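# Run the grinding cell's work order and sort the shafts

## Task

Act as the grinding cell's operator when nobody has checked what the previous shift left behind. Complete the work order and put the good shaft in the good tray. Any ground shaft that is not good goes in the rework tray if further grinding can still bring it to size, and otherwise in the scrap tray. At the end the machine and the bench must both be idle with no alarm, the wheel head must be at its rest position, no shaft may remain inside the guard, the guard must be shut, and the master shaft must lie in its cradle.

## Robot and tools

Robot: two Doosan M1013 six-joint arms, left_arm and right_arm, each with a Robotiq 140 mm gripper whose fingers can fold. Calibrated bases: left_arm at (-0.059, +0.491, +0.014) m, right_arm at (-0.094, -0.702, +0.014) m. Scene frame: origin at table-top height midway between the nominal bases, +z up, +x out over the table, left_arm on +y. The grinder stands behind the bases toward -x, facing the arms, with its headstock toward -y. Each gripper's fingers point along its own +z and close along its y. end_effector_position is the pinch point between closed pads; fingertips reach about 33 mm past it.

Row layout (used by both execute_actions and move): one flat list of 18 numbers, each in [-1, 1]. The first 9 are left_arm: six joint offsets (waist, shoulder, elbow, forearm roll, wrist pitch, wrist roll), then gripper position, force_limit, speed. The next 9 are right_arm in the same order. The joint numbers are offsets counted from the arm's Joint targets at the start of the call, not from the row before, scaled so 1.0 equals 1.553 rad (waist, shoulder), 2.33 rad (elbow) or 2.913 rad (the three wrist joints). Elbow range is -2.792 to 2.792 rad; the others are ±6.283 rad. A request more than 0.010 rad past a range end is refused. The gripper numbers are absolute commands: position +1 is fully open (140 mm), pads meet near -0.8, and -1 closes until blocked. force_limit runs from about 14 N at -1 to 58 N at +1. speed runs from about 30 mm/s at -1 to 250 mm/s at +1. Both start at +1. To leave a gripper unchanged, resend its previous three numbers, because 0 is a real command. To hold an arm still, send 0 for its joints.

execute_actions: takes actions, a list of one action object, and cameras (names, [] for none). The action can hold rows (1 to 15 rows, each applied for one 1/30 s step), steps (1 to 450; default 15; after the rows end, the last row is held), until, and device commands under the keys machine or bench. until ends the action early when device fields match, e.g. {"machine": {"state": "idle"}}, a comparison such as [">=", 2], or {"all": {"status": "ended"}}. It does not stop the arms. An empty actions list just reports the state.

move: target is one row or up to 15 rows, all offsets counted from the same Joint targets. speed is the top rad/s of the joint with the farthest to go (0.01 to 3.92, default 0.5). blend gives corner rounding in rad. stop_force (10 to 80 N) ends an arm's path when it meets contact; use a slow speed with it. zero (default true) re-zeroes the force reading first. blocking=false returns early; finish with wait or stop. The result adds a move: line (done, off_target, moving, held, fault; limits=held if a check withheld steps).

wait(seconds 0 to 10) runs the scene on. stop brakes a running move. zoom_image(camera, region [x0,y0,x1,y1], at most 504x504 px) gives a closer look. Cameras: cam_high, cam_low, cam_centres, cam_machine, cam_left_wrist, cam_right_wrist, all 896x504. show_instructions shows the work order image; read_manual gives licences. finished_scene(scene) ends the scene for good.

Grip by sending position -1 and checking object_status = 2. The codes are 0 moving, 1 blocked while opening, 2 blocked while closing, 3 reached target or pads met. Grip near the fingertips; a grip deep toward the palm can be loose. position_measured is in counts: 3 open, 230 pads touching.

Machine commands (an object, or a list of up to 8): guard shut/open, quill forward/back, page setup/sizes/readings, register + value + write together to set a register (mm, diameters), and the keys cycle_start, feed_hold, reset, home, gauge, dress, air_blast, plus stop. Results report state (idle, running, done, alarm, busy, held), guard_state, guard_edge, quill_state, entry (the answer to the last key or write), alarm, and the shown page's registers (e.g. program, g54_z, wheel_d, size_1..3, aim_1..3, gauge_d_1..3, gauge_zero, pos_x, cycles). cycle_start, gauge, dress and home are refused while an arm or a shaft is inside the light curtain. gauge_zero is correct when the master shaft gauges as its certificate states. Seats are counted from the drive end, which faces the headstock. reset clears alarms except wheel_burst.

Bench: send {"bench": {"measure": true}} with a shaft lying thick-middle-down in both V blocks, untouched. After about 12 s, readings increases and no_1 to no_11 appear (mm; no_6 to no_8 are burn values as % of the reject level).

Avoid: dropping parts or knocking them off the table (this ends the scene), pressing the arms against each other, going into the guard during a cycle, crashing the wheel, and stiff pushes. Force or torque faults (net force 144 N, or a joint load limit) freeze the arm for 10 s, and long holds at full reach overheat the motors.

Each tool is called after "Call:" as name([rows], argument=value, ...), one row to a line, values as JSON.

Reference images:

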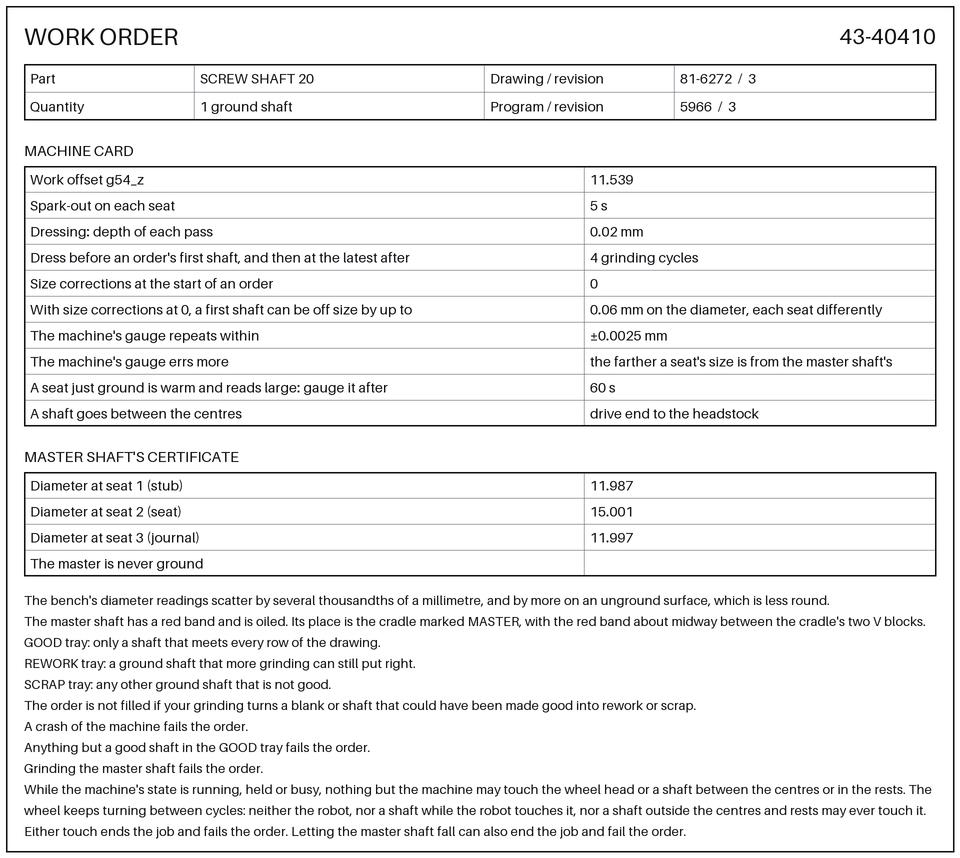

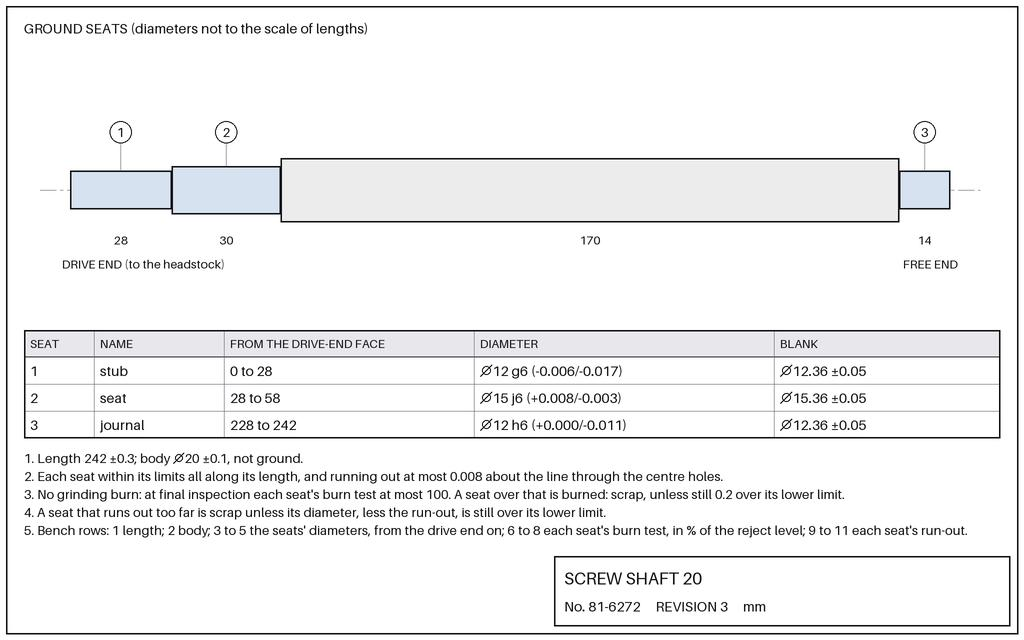

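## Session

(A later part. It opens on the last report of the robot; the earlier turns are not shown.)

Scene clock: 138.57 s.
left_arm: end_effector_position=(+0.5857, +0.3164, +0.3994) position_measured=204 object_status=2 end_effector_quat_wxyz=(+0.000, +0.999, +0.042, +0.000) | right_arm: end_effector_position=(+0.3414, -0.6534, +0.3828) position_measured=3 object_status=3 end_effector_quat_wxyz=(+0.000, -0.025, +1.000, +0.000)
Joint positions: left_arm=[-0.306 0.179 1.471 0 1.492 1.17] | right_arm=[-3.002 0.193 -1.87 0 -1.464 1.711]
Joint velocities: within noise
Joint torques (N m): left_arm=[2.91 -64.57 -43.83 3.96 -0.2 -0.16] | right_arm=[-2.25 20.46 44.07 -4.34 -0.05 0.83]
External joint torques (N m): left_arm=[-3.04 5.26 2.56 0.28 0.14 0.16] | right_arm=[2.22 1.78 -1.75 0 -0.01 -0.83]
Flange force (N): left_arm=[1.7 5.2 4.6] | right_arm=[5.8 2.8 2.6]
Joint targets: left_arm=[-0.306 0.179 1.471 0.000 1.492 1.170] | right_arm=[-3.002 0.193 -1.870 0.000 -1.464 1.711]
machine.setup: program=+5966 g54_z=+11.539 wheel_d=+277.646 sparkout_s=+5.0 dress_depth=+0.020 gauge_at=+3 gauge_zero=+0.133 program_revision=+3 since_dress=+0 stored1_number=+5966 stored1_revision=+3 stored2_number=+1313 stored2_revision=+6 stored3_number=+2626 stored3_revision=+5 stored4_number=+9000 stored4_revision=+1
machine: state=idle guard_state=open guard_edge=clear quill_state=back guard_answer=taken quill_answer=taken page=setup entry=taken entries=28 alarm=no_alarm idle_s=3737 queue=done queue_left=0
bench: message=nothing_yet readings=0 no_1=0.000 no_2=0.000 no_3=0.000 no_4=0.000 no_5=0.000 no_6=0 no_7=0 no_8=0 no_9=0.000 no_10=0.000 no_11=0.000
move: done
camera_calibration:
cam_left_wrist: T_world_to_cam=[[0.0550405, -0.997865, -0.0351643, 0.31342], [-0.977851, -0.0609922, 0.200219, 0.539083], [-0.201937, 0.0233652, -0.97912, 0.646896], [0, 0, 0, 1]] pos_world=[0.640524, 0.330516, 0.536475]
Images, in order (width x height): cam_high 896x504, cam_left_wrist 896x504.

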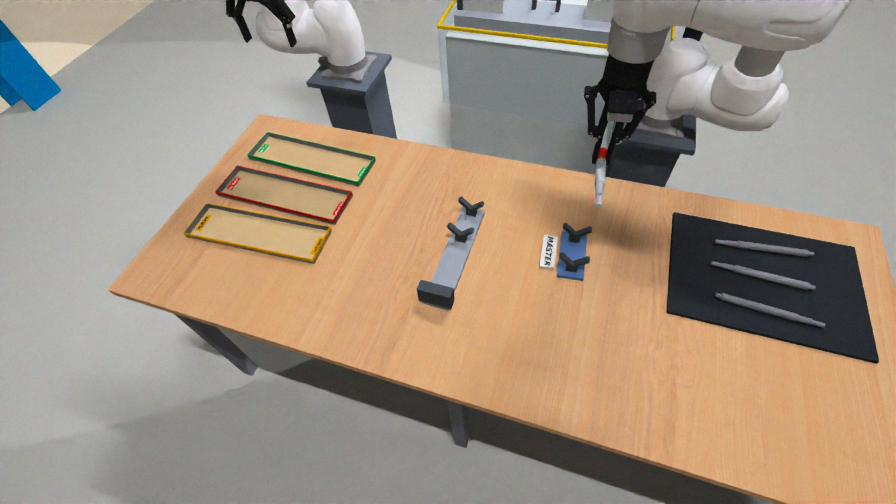

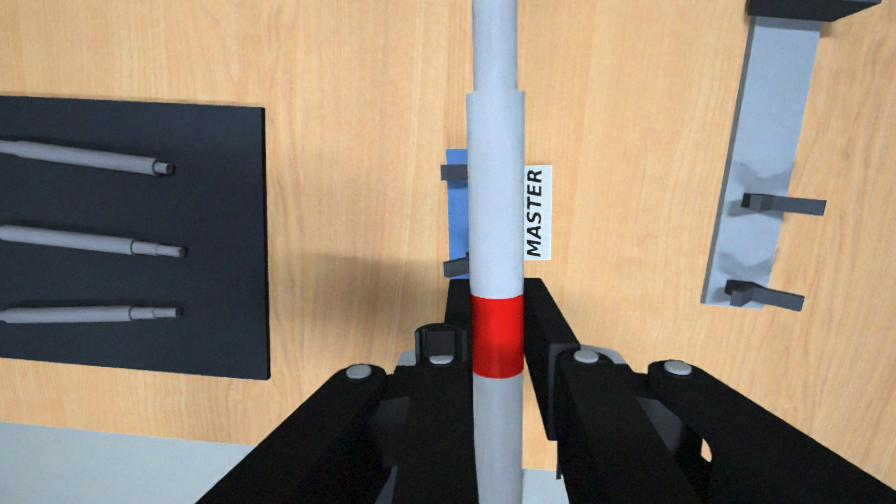

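Call:
move(target=[0,0.0930,0.1488,0,-0.1687,0,-1,1,-1,0,0,0,0,0,0,1,1,1], speed=0.25, cameras=["cam_left_wrist"])

Call:
move(target=[0,0.0260,0.0143,0,-0.0253,0,-1,1,-1,0,0,0,0,0,0,1,1,1], speed=0.02, stop_force=12, cameras=["cam_left_wrist","cam_low"])

Scene clock: 141.33 s.
left_arm: end_effector_position=(+0.5857, +0.3166, +0.1196) position_measured=204 object_status=2 end_effector_quat_wxyz=(+0.000, +0.999, +0.042, +0.000) | right_arm: end_effector_position=(+0.3414, -0.6534, +0.3828) position_measured=3 object_status=3 end_effector_quat_wxyz=(+0.000, -0.025, +1.000, +0.000)
Joint positions: left_arm=[-0.306 0.323 1.818 0 1.001 1.17] | right_arm=[-3.002 0.193 -1.87 0 -1.464 1.711]
Joint velocities: within noise
Joint torques (N m): left_arm=[2.11 -72.36 -36.93 3.32 -0.2 -0.16] | right_arm=[-2 21.82 44.06 -4.16 0.03 0.82]
External joint torques (N m): left_arm=[-2.11 5.13 2.09 0.27 0.15 0.16] | right_arm=[2.02 0.05 -2.07 -0.15 -0.09 -0.82]
Flange force (N): left_arm=[1.8 3.8 6.1] | right_arm=[3.2 2.6 3.3]
Joint targets: left_arm=[-0.306 0.323 1.818 0.000 1.001 1.170] | right_arm=[-3.002 0.193 -1.870 0.000 -1.464 1.711]
machine.setup: program=+5966 g54_z=+11.539 wheel_d=+277.646 sparkout_s=+5.0 dress_depth=+0.020 gauge_at=+3 gauge_zero=+0.133 program_revision=+3 since_dress=+0 stored1_number=+5966 stored1_revision=+3 stored2_number=+1313 stored2_revision=+6 stored3_number=+2626 stored3_revision=+5 stored4_number=+9000 stored4_revision=+1
machine: state=idle guard_state=open guard_edge=clear quill_state=back guard_answer=taken quill_answer=taken page=setup entry=taken entries=28 alarm=no_alarm idle_s=3740 queue=done queue_left=0
bench: message=nothing_yet readings=0 no_1=0.000 no_2=0.000 no_3=0.000 no_4=0.000 no_5=0.000 no_6=0 no_7=0 no_8=0 no_9=0.000 no_10=0.000 no_11=0.000
move: done
camera_calibration:
cam_left_wrist: T_world_to_cam=[[0.0551668, -0.997861, -0.0350767, 0.303676], [-0.977883, -0.0610938, 0.200029, 0.59522], [-0.201744, 0.023266, -0.979162, 0.372854], [0, 0, 0, 1]] pos_world=[0.640524, 0.330716, 0.256675]
Images, in order (width x height): cam_left_wrist 896x504.

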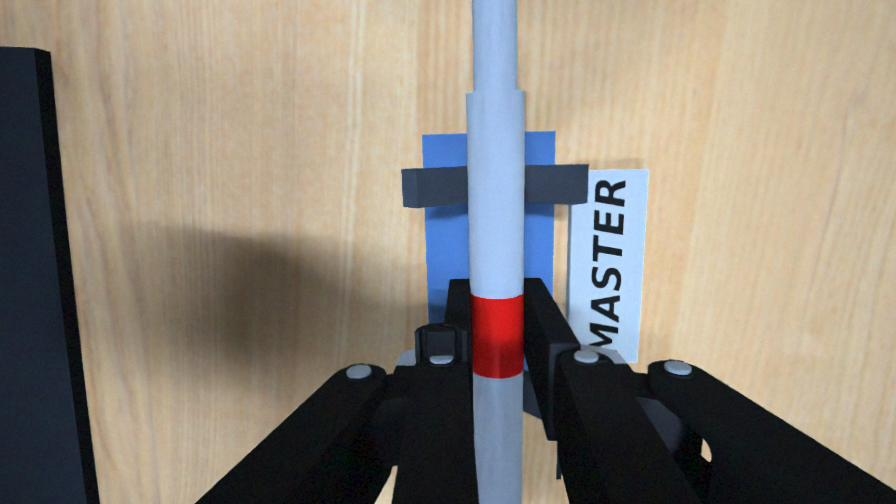

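Scene clock: 145.37 s.
left_arm: end_effector_position=(+0.5861, +0.3163, +0.0802) position_measured=204 object_status=2 end_effector_quat_wxyz=(+0.000, +0.999, +0.042, +0.000) | right_arm: end_effector_position=(+0.3414, -0.6534, +0.3828) position_measured=3 object_status=3 end_effector_quat_wxyz=(+0.000, -0.025, +1.000, +0.000)
Joint positions: left_arm=[-0.306 0.361 1.849 0 0.931 1.17] | right_arm=[-3.002 0.193 -1.87 0 -1.464 1.711]
Joint velocities: within noise
Joint torques (N m): left_arm=[12.94 -60.75 -21.93 7.45 2.38 -0.17] | right_arm=[-2.03 20.93 44.44 -4.25 -0.02 0.89]
External joint torques (N m): left_arm=[-12.94 -8.62 -11.3 -4.03 -2.43 0.17] | right_arm=[2.07 0.81 -2.48 -0.06 -0.04 -0.89]
Flange force (N): left_arm=[1.4 20.8 -12.8] | right_arm=[5.0 2.4 3.9]
Joint targets: left_arm=[-0.306 0.361 1.849 0.000 0.932 1.170] | right_arm=[-3.002 0.193 -1.870 0.000 -1.464 1.711]
machine.setup: program=+5966 g54_z=+11.539 wheel_d=+277.646 sparkout_s=+5.0 dress_depth=+0.020 gauge_at=+3 gauge_zero=+0.133 program_revision=+3 since_dress=+0 stored1_number=+5966 stored1_revision=+3 stored2_number=+1313 stored2_revision=+6 stored3_number=+2626 stored3_revision=+5 stored4_number=+9000 stored4_revision=+1
machine: state=idle guard_state=open guard_edge=clear quill_state=back guard_answer=taken quill_answer=taken page=setup entry=taken entries=28 alarm=no_alarm idle_s=3744 queue=done queue_left=0
bench: message=nothing_yet readings=0 no_1=0.000 no_2=0.000 no_3=0.000 no_4=0.000 no_5=0.000 no_6=0 no_7=0 no_8=0 no_9=0.000 no_10=0.000 no_11=0.000
move: contact (left_arm)
camera_calibration:
cam_left_wrist: T_world_to_cam=[[0.0551313, -0.997872, -0.0348194, 0.302052], [-0.978031, -0.0609907, 0.199336, 0.603574], [-0.201035, 0.0230648, -0.979312, 0.334082], [0, 0, 0, 1]] pos_world=[0.640824, 0.330516, 0.217374]
Images, in order (width x height): cam_low 896x504, cam_left_wrist 896x504.

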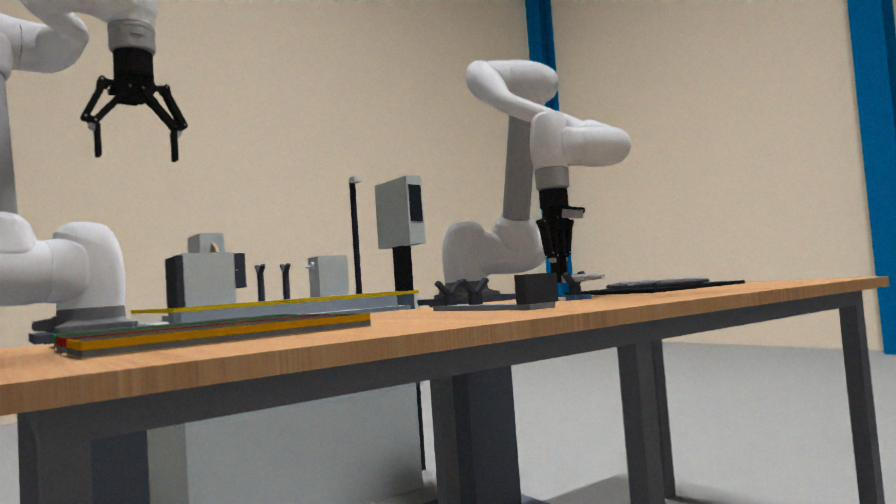

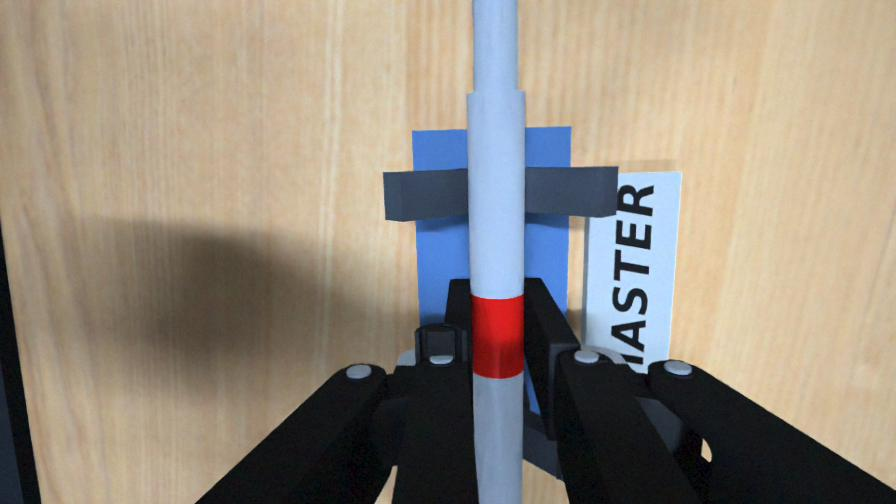

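Seated. Release and rise.

Call:
move(target=[0,0,0,0,0,0,-0.2,1,-0.9,0,0,0,0,0,0,1,1,1], cameras=["cam_left_wrist"])

Scene clock: 146.57 s.
left_arm: end_effector_position=(+0.5861, +0.3164, +0.0802) position_measured=154 object_status=0 end_effector_quat_wxyz=(+0.000, +0.999, +0.042, +0.000) | right_arm: end_effector_position=(+0.3414, -0.6534, +0.3828) position_measured=3 object_status=3 end_effector_quat_wxyz=(+0.000, -0.025, +1.000, +0.000)
Joint positions: left_arm=[-0.306 0.361 1.849 0 0.932 1.17] | right_arm=[-3.002 0.193 -1.87 0 -1.464 1.711]
Joint velocities: within noise
Joint torques (N m): left_arm=[2.08 -71.35 -33.14 3.16 -0.17 -0.17] | right_arm=[-2.24 21.58 44.04 -4.21 0.09 0.78]
External joint torques (N m): left_arm=[-2.14 2.05 -0.13 0.27 0.12 0.17] | right_arm=[2.2 0.8 -1.86 -0.12 -0.16 -0.78]
Flange force (N): left_arm=[1.8 3.8 1.7] | right_arm=[4.3 3.0 2.7]
Joint targets: left_arm=[-0.306 0.361 1.849 0.000 0.932 1.170] | right_arm=[-3.002 0.193 -1.870 0.000 -1.464 1.711]
machine.setup: program=+5966 g54_z=+11.539 wheel_d=+277.646 sparkout_s=+5.0 dress_depth=+0.020 gauge_at=+3 gauge_zero=+0.133 program_revision=+3 since_dress=+0 stored1_number=+5966 stored1_revision=+3 stored2_number=+1313 stored2_revision=+6 stored3_number=+2626 stored3_revision=+5 stored4_number=+9000 stored4_revision=+1
machine: state=idle guard_state=open guard_edge=clear quill_state=back guard_answer=taken quill_answer=taken page=setup entry=taken entries=28 alarm=no_alarm idle_s=3745 queue=done queue_left=0
bench: message=nothing_yet readings=0 no_1=0.000 no_2=0.000 no_3=0.000 no_4=0.000 no_5=0.000 no_6=0 no_7=0 no_8=0 no_9=0.000 no_10=0.000 no_11=0.000
move: done
camera_calibration:
cam_left_wrist: T_world_to_cam=[[0.0551259, -0.997872, -0.0348337, 0.302058], [-0.977988, -0.0609932, 0.199546, 0.603502], [-0.201246, 0.0230667, -0.979269, 0.334208], [0, 0, 0, 1]] pos_world=[0.640824, 0.330516, 0.217374]
Images, in order (width x height): cam_left_wrist 896x504.

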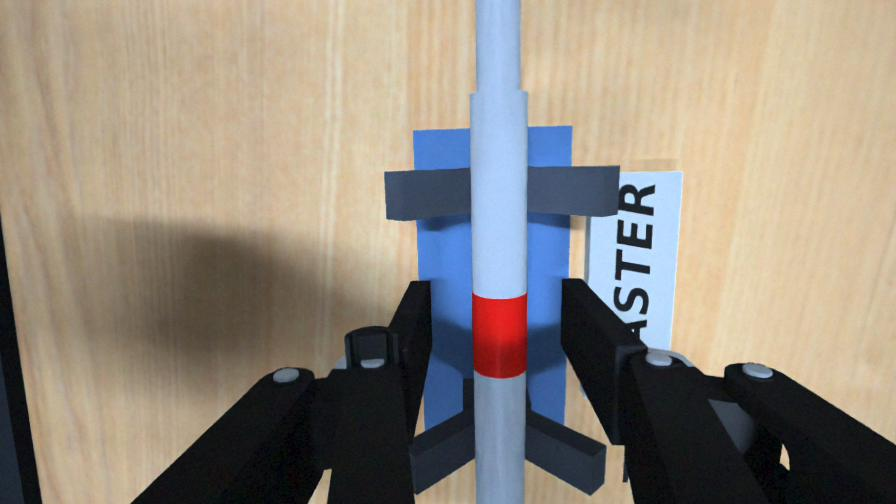

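Call:
move([
  [0,-0.0242,-0.0134,0,0.0235,0,-0.2,1,-0.9,0,0,0,0,0,0,1,1,1],
  [0,-0.1171,-0.1624,0,0.1922,0,-0.2,1,-0.9,0,0,0,0,0,0,1,1,1],
], speed=[0.1,0.4], cameras=["cam_left_wrist"])

Call:
move(target=[0.4891,-0.0382,0.0684,0,-0.0343,0.8291,-0.2,1,-0.9,0,0,0,0,0,0,1,1,1], speed=0.9, cameras=["cam_left_wrist","cam_high"])

Call:
zoom_image(camera="cam_left_wrist", region=[200, 0, 700, 300])

Scene clock: 149.77 s.
left_arm: end_effector_position=(+0.5863, +0.3163, +0.3997) position_measured=154 object_status=3 end_effector_quat_wxyz=(+0.000, +0.999, +0.042, +0.000) | right_arm: end_effector_position=(+0.3414, -0.6534, +0.3828) position_measured=3 object_status=3 end_effector_quat_wxyz=(+0.000, -0.025, +1.000, +0.000)
Joint positions: left_arm=[-0.306 0.179 1.47 0 1.491 1.17] | right_arm=[-3.002 0.193 -1.87 0 -1.464 1.711]
Joint velocities: within noise
Joint torques (N m): left_arm=[2.41 -61.66 -40.92 3.97 -0.28 -0.18] | right_arm=[-2.23 20.95 44.1 -4.18 -0.01 0.93]
External joint torques (N m): left_arm=[-2.4 2.36 -0.29 0.28 0.23 0.18] | right_arm=[2.24 1.11 -1.89 -0.15 -0.04 -0.93]
Flange force (N): left_arm=[2.9 4.6 -0.6] | right_arm=[4.8 2.7 2.9]
Joint targets: left_arm=[-0.306 0.179 1.470 0.000 1.491 1.170] | right_arm=[-3.002 0.193 -1.870 0.000 -1.464 1.711]
machine.setup: program=+5966 g54_z=+11.539 wheel_d=+277.646 sparkout_s=+5.0 dress_depth=+0.020 gauge_at=+3 gauge_zero=+0.133 program_revision=+3 since_dress=+0 stored1_number=+5966 stored1_revision=+3 stored2_number=+1313 stored2_revision=+6 stored3_number=+2626 stored3_revision=+5 stored4_number=+9000 stored4_revision=+1
machine: state=idle guard_state=open guard_edge=clear quill_state=back guard_answer=taken quill_answer=taken page=setup entry=taken entries=28 alarm=no_alarm idle_s=3748 queue=done queue_left=0
bench: message=nothing_yet readings=0 no_1=0.000 no_2=0.000 no_3=0.000 no_4=0.000 no_5=0.000 no_6=0 no_7=0 no_8=0 no_9=0.000 no_10=0.000 no_11=0.000
move: done
camera_calibration:
cam_left_wrist: T_world_to_cam=[[0.0551585, -0.997874, -0.0347122, 0.313102], [-0.978069, -0.0609914, 0.199149, 0.540011], [-0.200843, 0.0229662, -0.979354, 0.646904], [0, 0, 0, 1]] pos_world=[0.640824, 0.330516, 0.536874]
Images, in order (width x height): cam_left_wrist 896x504.

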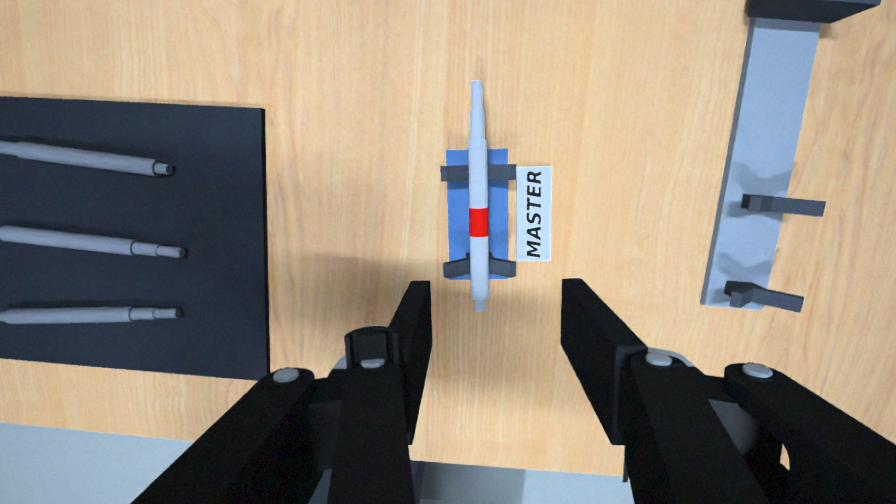

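Scene clock: 152.97 s.
left_arm: end_effector_position=(+0.4899, +0.7904, +0.3498) position_measured=154 object_status=3 end_effector_quat_wxyz=(+0.000, +0.707, -0.707, +0.000) | right_arm: end_effector_position=(+0.3414, -0.6534, +0.3828) position_measured=3 object_status=3 end_effector_quat_wxyz=(+0.000, -0.025, +1.000, +0.000)
Joint positions: left_arm=[0.453 0.12 1.63 0 1.392 3.585] | right_arm=[-3.002 0.193 -1.87 0 -1.464 1.711]
Joint velocities: within noise
Joint torques (N m): left_arm=[1.92 -54.48 -40.57 3.86 -0.08 -0.15] | right_arm=[-1.87 21.27 44.11 -4.16 0.03 0.97]
External joint torques (N m): left_arm=[-1.96 1.67 -0.17 0.29 0.09 0.15] | right_arm=[1.87 0.78 -1.98 -0.16 -0.09 -0.97]
Flange force (N): left_arm=[1.2 -3.9 0.1] | right_arm=[4.2 1.8 3.0]
Joint targets: left_arm=[0.454 0.120 1.630 0.000 1.392 3.585] | right_arm=[-3.002 0.193 -1.870 0.000 -1.464 1.711]
machine.setup: program=+5966 g54_z=+11.539 wheel_d=+277.646 sparkout_s=+5.0 dress_depth=+0.020 gauge_at=+3 gauge_zero=+0.133 program_revision=+3 since_dress=+0 stored1_number=+5966 stored1_revision=+3 stored2_number=+1313 stored2_revision=+6 stored3_number=+2626 stored3_revision=+5 stored4_number=+9000 stored4_revision=+1
machine: state=idle guard_state=open guard_edge=clear quill_state=back guard_answer=taken quill_answer=taken page=setup entry=taken entries=28 alarm=no_alarm idle_s=3751 queue=done queue_left=0
bench: message=nothing_yet readings=0 no_1=0.000 no_2=0.000 no_3=0.000 no_4=0.000 no_5=0.000 no_6=0 no_7=0 no_8=0 no_9=0.000 no_10=0.000 no_11=0.000
move: done
camera_calibration:
cam_left_wrist: T_world_to_cam=[[-0.998944, 0.0291717, -0.0355083, 0.494578], [0.0214969, 0.979562, 0.19999, -0.827773], [0.0406167, 0.199015, -0.979154, 0.310234], [0, 0, 0, 1]] pos_world=[0.499249, 0.734686, 0.486875]
Images, in order (width x height): cam_high 896x504, cam_left_wrist 896x504.

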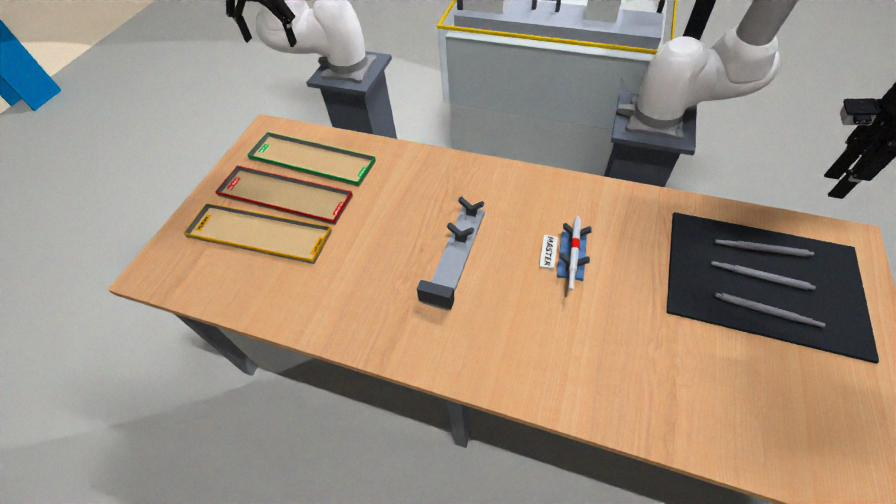

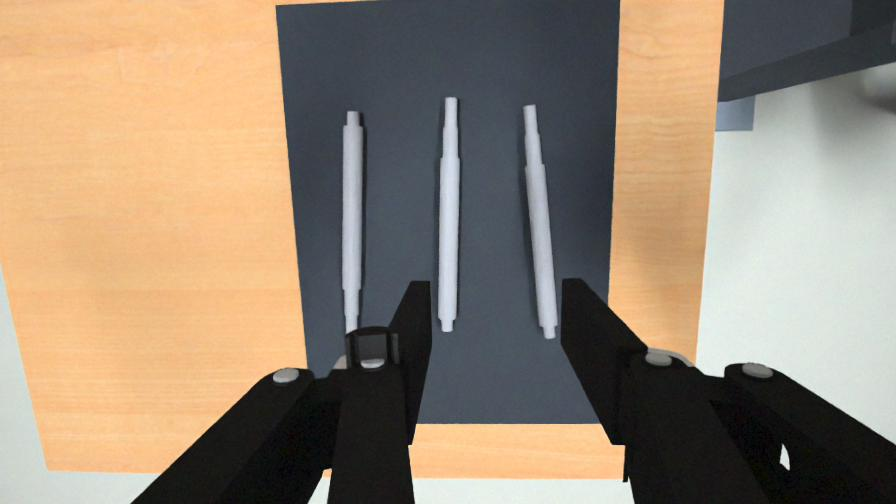

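Scaled by 1.008 from the camera's 896x504 image, which has a finer 1280x720 frame.

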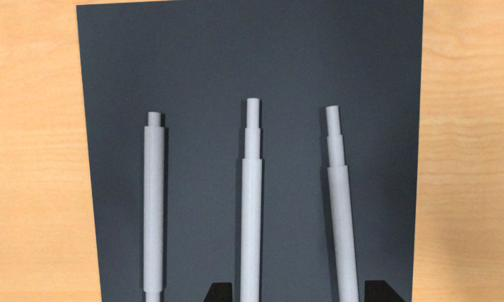

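Call:
move(target=[0.003,0.1194,0.0917,0,-0.137,0.0165,-0.2,1,-0.9,0,0,0,0,0,0,1,1,1], speed=0.3, cameras=["cam_left_wrist","cam_low"])

Call:
zoom_image(camera="cam_low", region=[560, 220, 760, 320])

Scene clock: 155.57 s.
left_arm: end_effector_position=(+0.5159, +0.8061, +0.1196) position_measured=154 object_status=3 end_effector_quat_wxyz=(+0.000, +0.692, -0.722, +0.000) | right_arm: end_effector_position=(+0.3414, -0.6534, +0.3828) position_measured=3 object_status=3 end_effector_quat_wxyz=(+0.000, -0.025, +1.000, +0.000)
Joint positions: left_arm=[0.458 0.305 1.843 0 0.993 3.633] | right_arm=[-3.002 0.193 -1.87 0 -1.464 1.711]
Joint velocities: within noise
Joint torques (N m): left_arm=[2.32 -67.11 -34.27 3.26 -0.05 -0.15] | right_arm=[-2.72 21.77 44.14 -4.21 0.11 0.9]
External joint torques (N m): left_arm=[-2.31 1.75 -0.4 0.26 0.06 0.15] | right_arm=[2.71 0.35 -1.87 -0.13 -0.16 -0.9]
Flange force (N): left_arm=[1.2 -4.4 1.2] | right_arm=[3.7 3.9 2.7]
Joint targets: left_arm=[0.458 0.305 1.843 0.000 0.993 3.633] | right_arm=[-3.002 0.193 -1.870 0.000 -1.464 1.711]
machine.setup: program=+5966 g54_z=+11.539 wheel_d=+277.646 sparkout_s=+5.0 dress_depth=+0.020 gauge_at=+3 gauge_zero=+0.133 program_revision=+3 since_dress=+0 stored1_number=+5966 stored1_revision=+3 stored2_number=+1313 stored2_revision=+6 stored3_number=+2626 stored3_revision=+5 stored4_number=+9000 stored4_revision=+1
machine: state=idle guard_state=open guard_edge=clear quill_state=back guard_answer=taken quill_answer=taken page=setup entry=taken entries=28 alarm=no_alarm idle_s=3754 queue=done queue_left=0
bench: message=nothing_yet readings=0 no_1=0.000 no_2=0.000 no_3=0.000 no_4=0.000 no_5=0.000 no_6=0 no_7=0 no_8=0 no_9=0.000 no_10=0.000 no_11=0.000
move: done
camera_calibration:
cam_left_wrist: T_world_to_cam=[[-0.996738, 0.0725218, -0.0354097, 0.475808], [0.0640309, 0.977698, 0.200014, -0.818194], [0.0491254, 0.197095, -0.979153, 0.0779004], [0, 0, 0, 1]] pos_world=[0.522818, 0.750086, 0.256775]
Images, in order (width x height): cam_low 896x504, cam_left_wrist 896x504.

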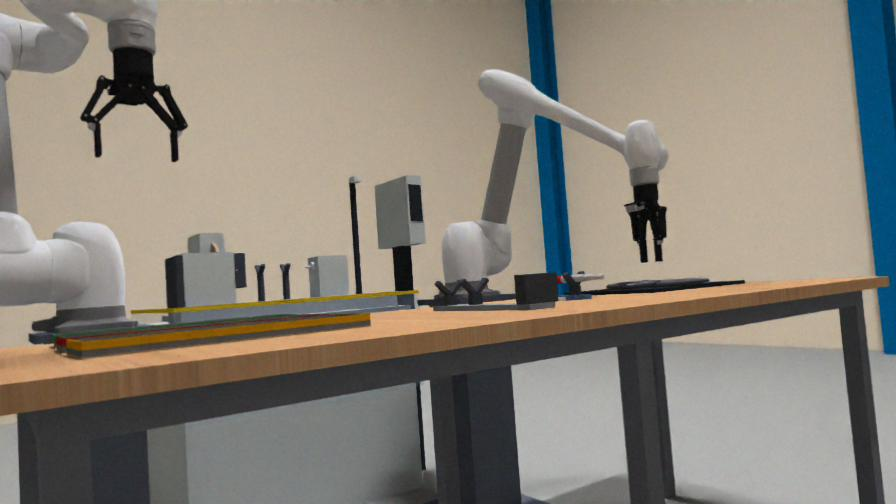

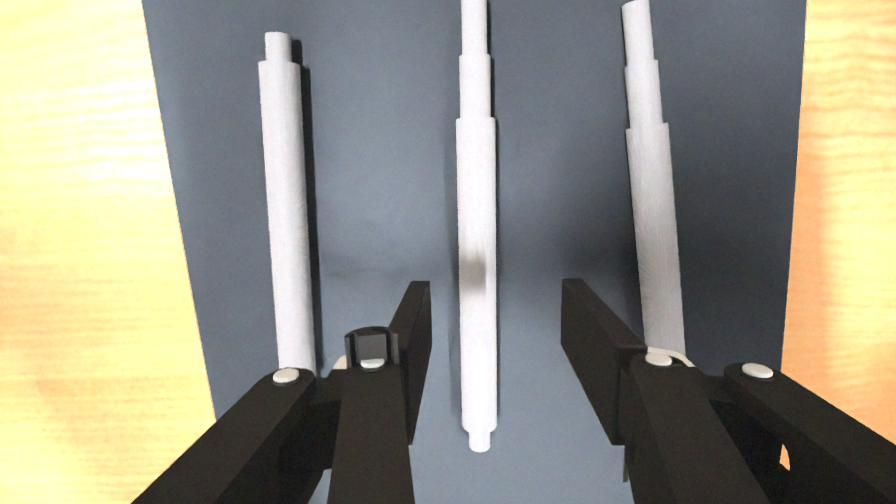

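Scaled by 2.520 from the camera's 896x504 image, which has a finer 1280x720 frame.

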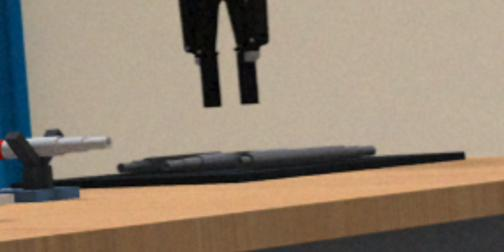

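Call:
move(target=[-0.0036,0.0426,0.0197,0,-0.0384,-0.0009,-0.2,1,-0.9,0,0,0,0,0,0,1,1,1], speed=0.06, stop_force=12, cameras=["cam_left_wrist","cam_low"])

Call:
zoom_image(camera="cam_low", region=[560, 220, 760, 320])

Scene clock: 159.07 s.
left_arm: end_effector_position=(+0.5190, +0.8036, +0.0555) position_measured=154 object_status=3 end_effector_quat_wxyz=(+0.000, +0.690, -0.723, +0.000) | right_arm: end_effector_position=(+0.3414, -0.6534, +0.3828) position_measured=3 object_status=3 end_effector_quat_wxyz=(+0.000, -0.025, +1.000, +0.000)
Joint positions: left_arm=[0.453 0.371 1.889 0 0.881 3.631] | right_arm=[-3.002 0.193 -1.87 0 -1.464 1.711]
Joint velocities: within noise
Joint torques (N m): left_arm=[2.44 -70.86 -31.86 3 -0.08 -0.17] | right_arm=[-2.06 20.83 44.5 -4.2 -0.1 0.89]
External joint torques (N m): left_arm=[-2.49 1.95 -0.04 0.25 0.1 0.17] | right_arm=[2 1.58 -2.27 -0.14 0.03 -0.89]
Flange force (N): left_arm=[1.7 -4.0 1.9] | right_arm=[6.0 2.2 3.5]
Joint targets: left_arm=[0.453 0.371 1.889 0.000 0.881 3.631] | right_arm=[-3.002 0.193 -1.870 0.000 -1.464 1.711]
machine.setup: program=+5966 g54_z=+11.539 wheel_d=+277.646 sparkout_s=+5.0 dress_depth=+0.020 gauge_at=+3 gauge_zero=+0.133 program_revision=+3 since_dress=+0 stored1_number=+5966 stored1_revision=+3 stored2_number=+1313 stored2_revision=+6 stored3_number=+2626 stored3_revision=+5 stored4_number=+9000 stored4_revision=+1
machine: state=idle guard_state=open guard_edge=clear quill_state=back guard_answer=taken quill_answer=taken page=setup entry=taken entries=28 alarm=no_alarm idle_s=3757 queue=done queue_left=0
bench: message=nothing_yet readings=0 no_1=0.000 no_2=0.000 no_3=0.000 no_4=0.000 no_5=0.000 no_6=0 no_7=0 no_8=0 no_9=0.000 no_10=0.000 no_11=0.000
move: done
camera_calibration:
cam_left_wrist: T_world_to_cam=[[-0.996532, 0.0754116, -0.035162, 0.474405], [0.0669224, 0.977537, 0.199855, -0.804392], [0.0494435, 0.196808, -0.979194, 0.0155559], [0, 0, 0, 1]] pos_world=[0.525823, 0.747486, 0.192675]
Images, in order (width x height): cam_low 896x504, cam_left_wrist 896x504.

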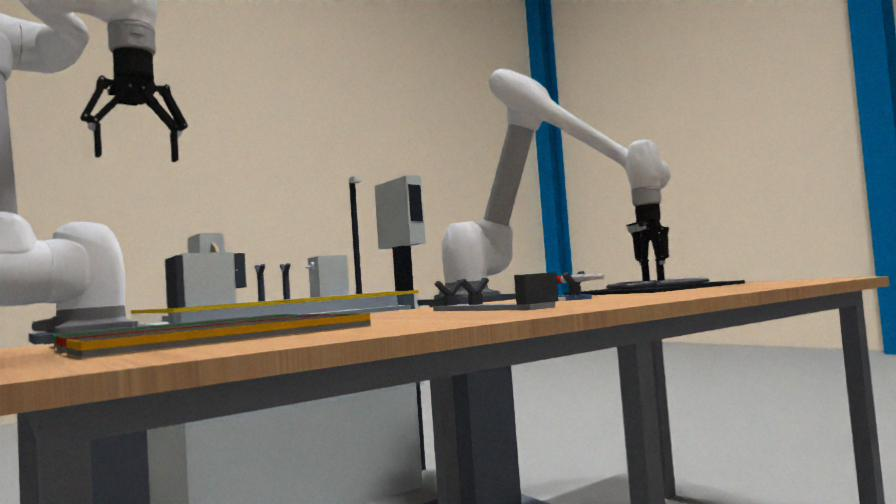

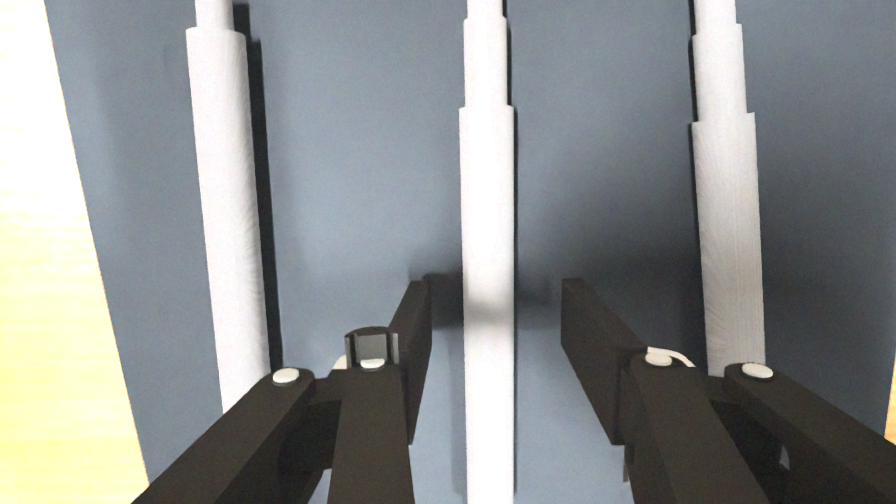

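Scaled by 2.520 from the camera's 896x504 image, which has a finer 1280x720 frame.

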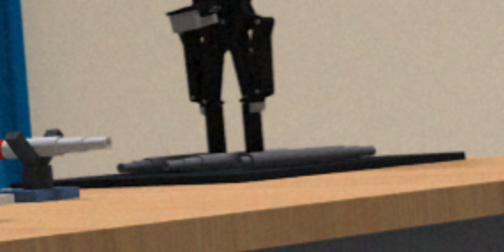

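Call:
move(target=[0,0.0066,0.0027,0,-0.0057,0,-0.2,1,-0.9,0,0,0,0,0,0,1,1,1], speed=0.02, stop_force=10, cameras=["cam_left_wrist"])

Call:
move(target=[0,0,0,0,0,0,-1,1,-1,0,0,0,0,0,0,1,1,1], cameras=[])

Call:
wait(seconds=1, cameras=["cam_left_wrist"])

Scene clock: 161.27 s.
left_arm: end_effector_position=(+0.5190, +0.8036, +0.0461) position_measured=154 object_status=3 end_effector_quat_wxyz=(+0.000, +0.690, -0.723, +0.000) | right_arm: end_effector_position=(+0.3414, -0.6534, +0.3828) position_measured=3 object_status=3 end_effector_quat_wxyz=(+0.000, -0.025, +1.000, +0.000)
Joint positions: left_arm=[0.453 0.382 1.896 0 0.864 3.631] | right_arm=[-3.002 0.193 -1.87 0 -1.464 1.711]
Joint velocities: within noise
Joint torques (N m): left_arm=[2.34 -71.36 -31.38 2.94 -0.07 -0.16] | right_arm=[-2.31 20.92 43.9 -4.12 0.05 0.9]
External joint torques (N m): left_arm=[-2.36 1.86 -0.14 0.27 0.08 0.17] | right_arm=[2.31 1.12 -1.75 -0.21 -0.11 -0.9]
Flange force (N): left_arm=[1.5 -3.9 1.8] | right_arm=[4.7 2.9 2.5]
Joint targets: left_arm=[0.453 0.382 1.896 0.000 0.864 3.631] | right_arm=[-3.002 0.193 -1.870 0.000 -1.464 1.711]
machine.setup: program=+5966 g54_z=+11.539 wheel_d=+277.646 sparkout_s=+5.0 dress_depth=+0.020 gauge_at=+3 gauge_zero=+0.133 program_revision=+3 since_dress=+0 stored1_number=+5966 stored1_revision=+3 stored2_number=+1313 stored2_revision=+6 stored3_number=+2626 stored3_revision=+5 stored4_number=+9000 stored4_revision=+1
machine: state=idle guard_state=open guard_edge=clear quill_state=back guard_answer=taken quill_answer=taken page=setup entry=taken entries=28 alarm=no_alarm idle_s=3760 queue=done queue_left=0
bench: message=nothing_yet readings=0 no_1=0.000 no_2=0.000 no_3=0.000 no_4=0.000 no_5=0.000 no_6=0 no_7=0 no_8=0 no_9=0.000 no_10=0.000 no_11=0.000
move: done
camera_calibration:
cam_left_wrist: T_world_to_cam=[[-0.996527, 0.0754348, -0.0352588, 0.474069], [0.0669258, 0.977536, 0.199861, -0.802495], [0.0495432, 0.196808, -0.97919, 0.00620093], [0, 0, 0, 1]] pos_world=[0.525823, 0.747486, 0.183175]
Images, in order (width x height): cam_left_wrist 896x504.

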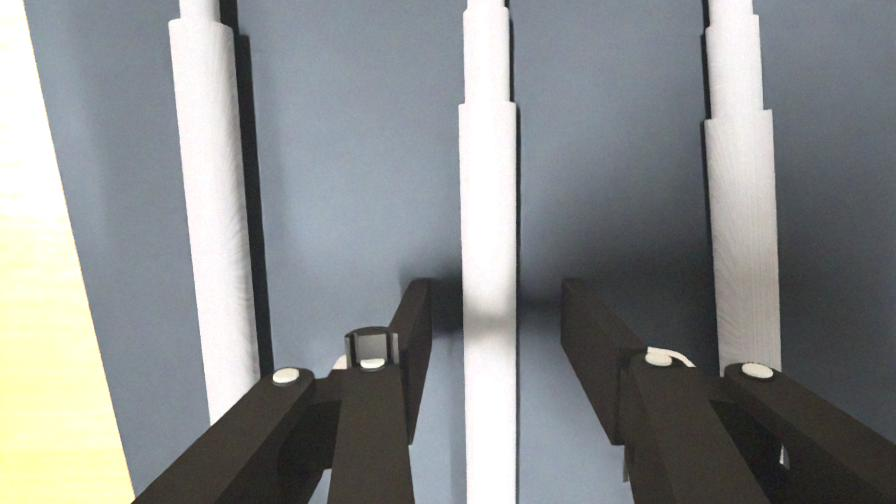

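Scene clock: 162.97 s.
left_arm: end_effector_position=(+0.5190, +0.8036, +0.0461) position_measured=204 object_status=0 end_effector_quat_wxyz=(+0.000, +0.690, -0.723, +0.000) | right_arm: end_effector_position=(+0.3414, -0.6534, +0.3828) position_measured=3 object_status=3 end_effector_quat_wxyz=(+0.000, -0.025, +1.000, +0.000)
Joint positions: left_arm=[0.453 0.382 1.896 0 0.864 3.631] | right_arm=[-3.002 0.193 -1.87 0 -1.464 1.711]
Joint velocities: within noise
Joint torques (N m): left_arm=[3.34 -63.5 -27.61 3.35 -0.67 -0.09] | right_arm=[-2.31 20.91 43.94 -4.25 0 0.97]
External joint torques (N m): left_arm=[-3.36 -6.08 -3.87 -0.15 0.69 0.09] | right_arm=[2.47 0.18 -2.04 -0.05 -0.05 -0.97]
Flange force (N): left_arm=[4.2 -2.6 -10.4] | right_arm=[3.5 3.2 3.3]
Joint targets: left_arm=[0.453 0.382 1.896 0.000 0.864 3.631] | right_arm=[-3.002 0.193 -1.870 0.000 -1.464 1.711]
machine.setup: program=+5966 g54_z=+11.539 wheel_d=+277.646 sparkout_s=+5.0 dress_depth=+0.020 gauge_at=+3 gauge_zero=+0.133 program_revision=+3 since_dress=+0 stored1_number=+5966 stored1_revision=+3 stored2_number=+1313 stored2_revision=+6 stored3_number=+2626 stored3_revision=+5 stored4_number=+9000 stored4_revision=+1
machine: state=idle guard_state=open guard_edge=clear quill_state=back guard_answer=taken quill_answer=taken page=setup entry=taken entries=28 alarm=no_alarm idle_s=3761 queue=done queue_left=0
bench: message=nothing_yet readings=0 no_1=0.000 no_2=0.000 no_3=0.000 no_4=0.000 no_5=0.000 no_6=0 no_7=0 no_8=0 no_9=0.000 no_10=0.000 no_11=0.000
move: done
No camera images: "cameras" was empty.

Scene clock: 163.97 s.
left_arm: end_effector_position=(+0.5190, +0.8036, +0.0461) position_measured=204 object_status=2 end_effector_quat_wxyz=(+0.000, +0.690, -0.723, +0.000) | right_arm: end_effector_position=(+0.3414, -0.6534, +0.3828) position_measured=3 object_status=3 end_effector_quat_wxyz=(+0.000, -0.025, +1.000, +0.000)
Joint positions: left_arm=[0.453 0.382 1.896 0 0.864 3.631] | right_arm=[-3.002 0.193 -1.87 0 -1.464 1.711]
Joint velocities: within noise
Joint torques (N m): left_arm=[3.08 -64.26 -27.73 3.31 -0.63 -0.06] | right_arm=[-2.34 20.98 43.79 -4.18 0.03 0.93]
External joint torques (N m): left_arm=[-3.1 -5.33 -3.68 -0.12 0.65 0.06] | right_arm=[2.28 1.62 -1.47 -0.16 -0.09 -0.93]
Flange force (N): left_arm=[3.6 -3.0 -9.4] | right_arm=[5.1 2.8 2.0]
Joint targets: left_arm=[0.453 0.382 1.896 0.000 0.864 3.631] | right_arm=[-3.002 0.193 -1.870 0.000 -1.464 1.711]
Tool commands: left_gripper/position=-1.0 left_gripper/force_limit=+1.0 left_gripper/speed=-1.0 right_gripper/position=+1.0 right_gripper/force_limit=+1.0 right_gripper/speed=+1.0
machine.setup: program=+5966 g54_z=+11.539 wheel_d=+277.646 sparkout_s=+5.0 dress_depth=+0.020 gauge_at=+3 gauge_zero=+0.133 program_revision=+3 since_dress=+0 stored1_number=+5966 stored1_revision=+3 stored2_number=+1313 stored2_revision=+6 stored3_number=+2626 stored3_revision=+5 stored4_number=+9000 stored4_revision=+1
machine: state=idle guard_state=open guard_edge=clear quill_state=back guard_answer=taken quill_answer=taken page=setup entry=taken entries=28 alarm=no_alarm idle_s=3762 queue=done queue_left=0
bench: message=nothing_yet readings=0 no_1=0.000 no_2=0.000 no_3=0.000 no_4=0.000 no_5=0.000 no_6=0 no_7=0 no_8=0 no_9=0.000 no_10=0.000 no_11=0.000
wait: 1.00 s
camera_calibration:
cam_left_wrist: T_world_to_cam=[[-0.996527, 0.0754348, -0.0352588, 0.474069], [0.0669258, 0.977536, 0.199861, -0.802495], [0.0495432, 0.196808, -0.97919, 0.00620093], [0, 0, 0, 1]] pos_world=[0.525823, 0.747486, 0.183175]
Images, in order (width x height): cam_left_wrist 896x504.

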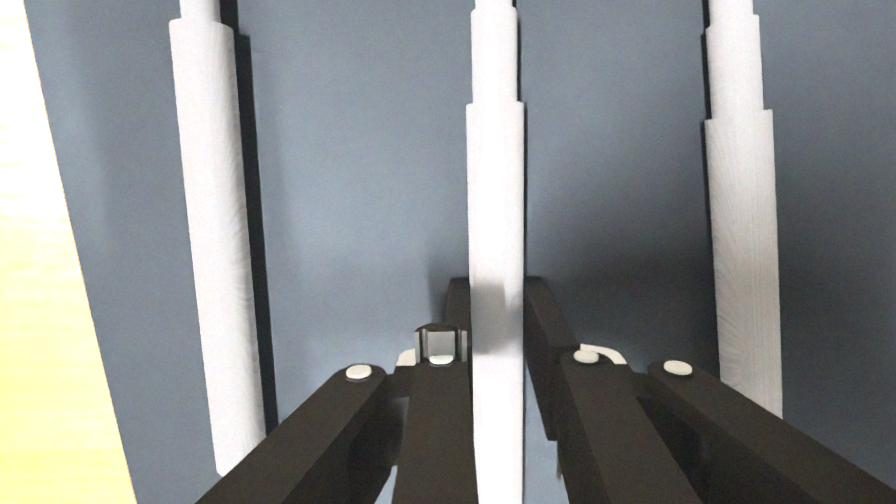

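Call:
move([
  [0,-0.0231,-0.01,0,0.0203,0,-1,1,-1,0,0,0,0,0,0,1,1,1],
  [0,-0.1425,-0.1729,0,0.2142,0,-1,1,-1,0,0,0,0,0,0,1,1,1],
  [-0.739,0.0124,-0.2307,0,0.1778,-0.9301,-1,1,-1,0,0,0,0,0,0,1,1,1],
], speed=[0.08,0.4,0.9], cameras=["cam_left_wrist","cam_high"])

Call:
zoom_image(camera="cam_left_wrist", region=[300, 0, 700, 400])

Scene clock: 171.40 s.
left_arm: end_effector_position=(+0.5656, +0.0045, +0.2999) position_measured=204 object_status=2 end_effector_quat_wxyz=(+0.000, +1.000, -0.028, +0.000) | right_arm: end_effector_position=(+0.3414, -0.6534, +0.3828) position_measured=3 object_status=3 end_effector_quat_wxyz=(+0.000, -0.025, +1.000, +0.000)
Joint positions: left_arm=[-0.695 0.401 1.358 0 1.382 0.921] | right_arm=[-3.002 0.193 -1.87 0 -1.464 1.711]
Joint velocities: within noise
Joint torques (N m): left_arm=[2.37 -86.33 -43.19 3.91 -0.17 -0.23] | right_arm=[-1.86 21.46 43.97 -4.29 0.03 0.83]
External joint torques (N m): left_arm=[-2.3 5.65 2.44 0.31 0.12 0.23] | right_arm=[1.81 0.92 -1.7 -0.05 -0.09 -0.83]
Flange force (N): left_arm=[1.3 4.1 4.9] | right_arm=[4.1 2.0 2.5]
Joint targets: left_arm=[-0.695 0.401 1.358 0.000 1.382 0.921] | right_arm=[-3.002 0.193 -1.870 0.000 -1.464 1.711]
machine.setup: program=+5966 g54_z=+11.539 wheel_d=+277.646 sparkout_s=+5.0 dress_depth=+0.020 gauge_at=+3 gauge_zero=+0.133 program_revision=+3 since_dress=+0 stored1_number=+5966 stored1_revision=+3 stored2_number=+1313 stored2_revision=+6 stored3_number=+2626 stored3_revision=+5 stored4_number=+9000 stored4_revision=+1
machine: state=idle guard_state=open guard_edge=clear quill_state=back guard_answer=taken quill_answer=taken page=setup entry=taken entries=28 alarm=no_alarm idle_s=3770 queue=done queue_left=0
bench: message=nothing_yet readings=0 no_1=0.000 no_2=0.000 no_3=0.000 no_4=0.000 no_5=0.000 no_6=0 no_7=0 no_8=0 no_9=0.000 no_10=0.000 no_11=0.000
move: done
camera_calibration:
cam_left_wrist: T_world_to_cam=[[-0.0850127, -0.995783, -0.0344889, 0.0788112], [-0.976991, 0.076513, 0.199086, 0.519459], [-0.195607, 0.0506202, -0.979375, 0.549097], [0, 0, 0, 1]] pos_world=[0.621614, 0.0109381, 0.437074]
Images, in order (width x height): cam_high 896x504, cam_left_wrist 896x504.

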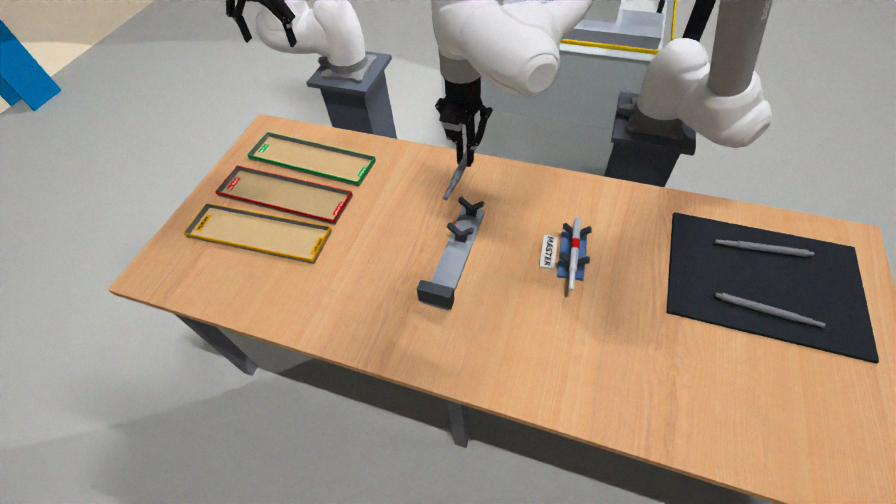

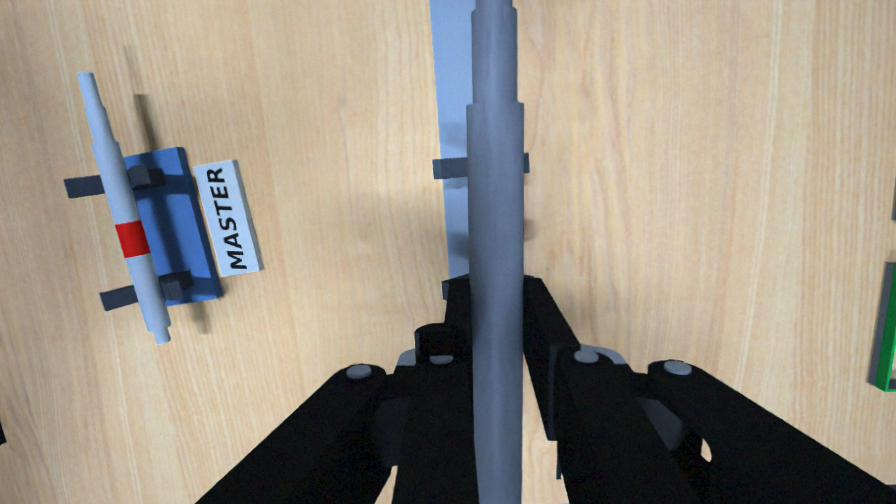

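Scaled by 1.260 from the camera's 896x504 image, which has a finer 1280x720 frame.

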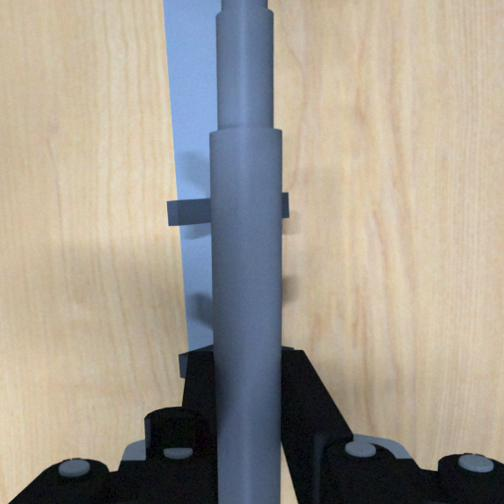

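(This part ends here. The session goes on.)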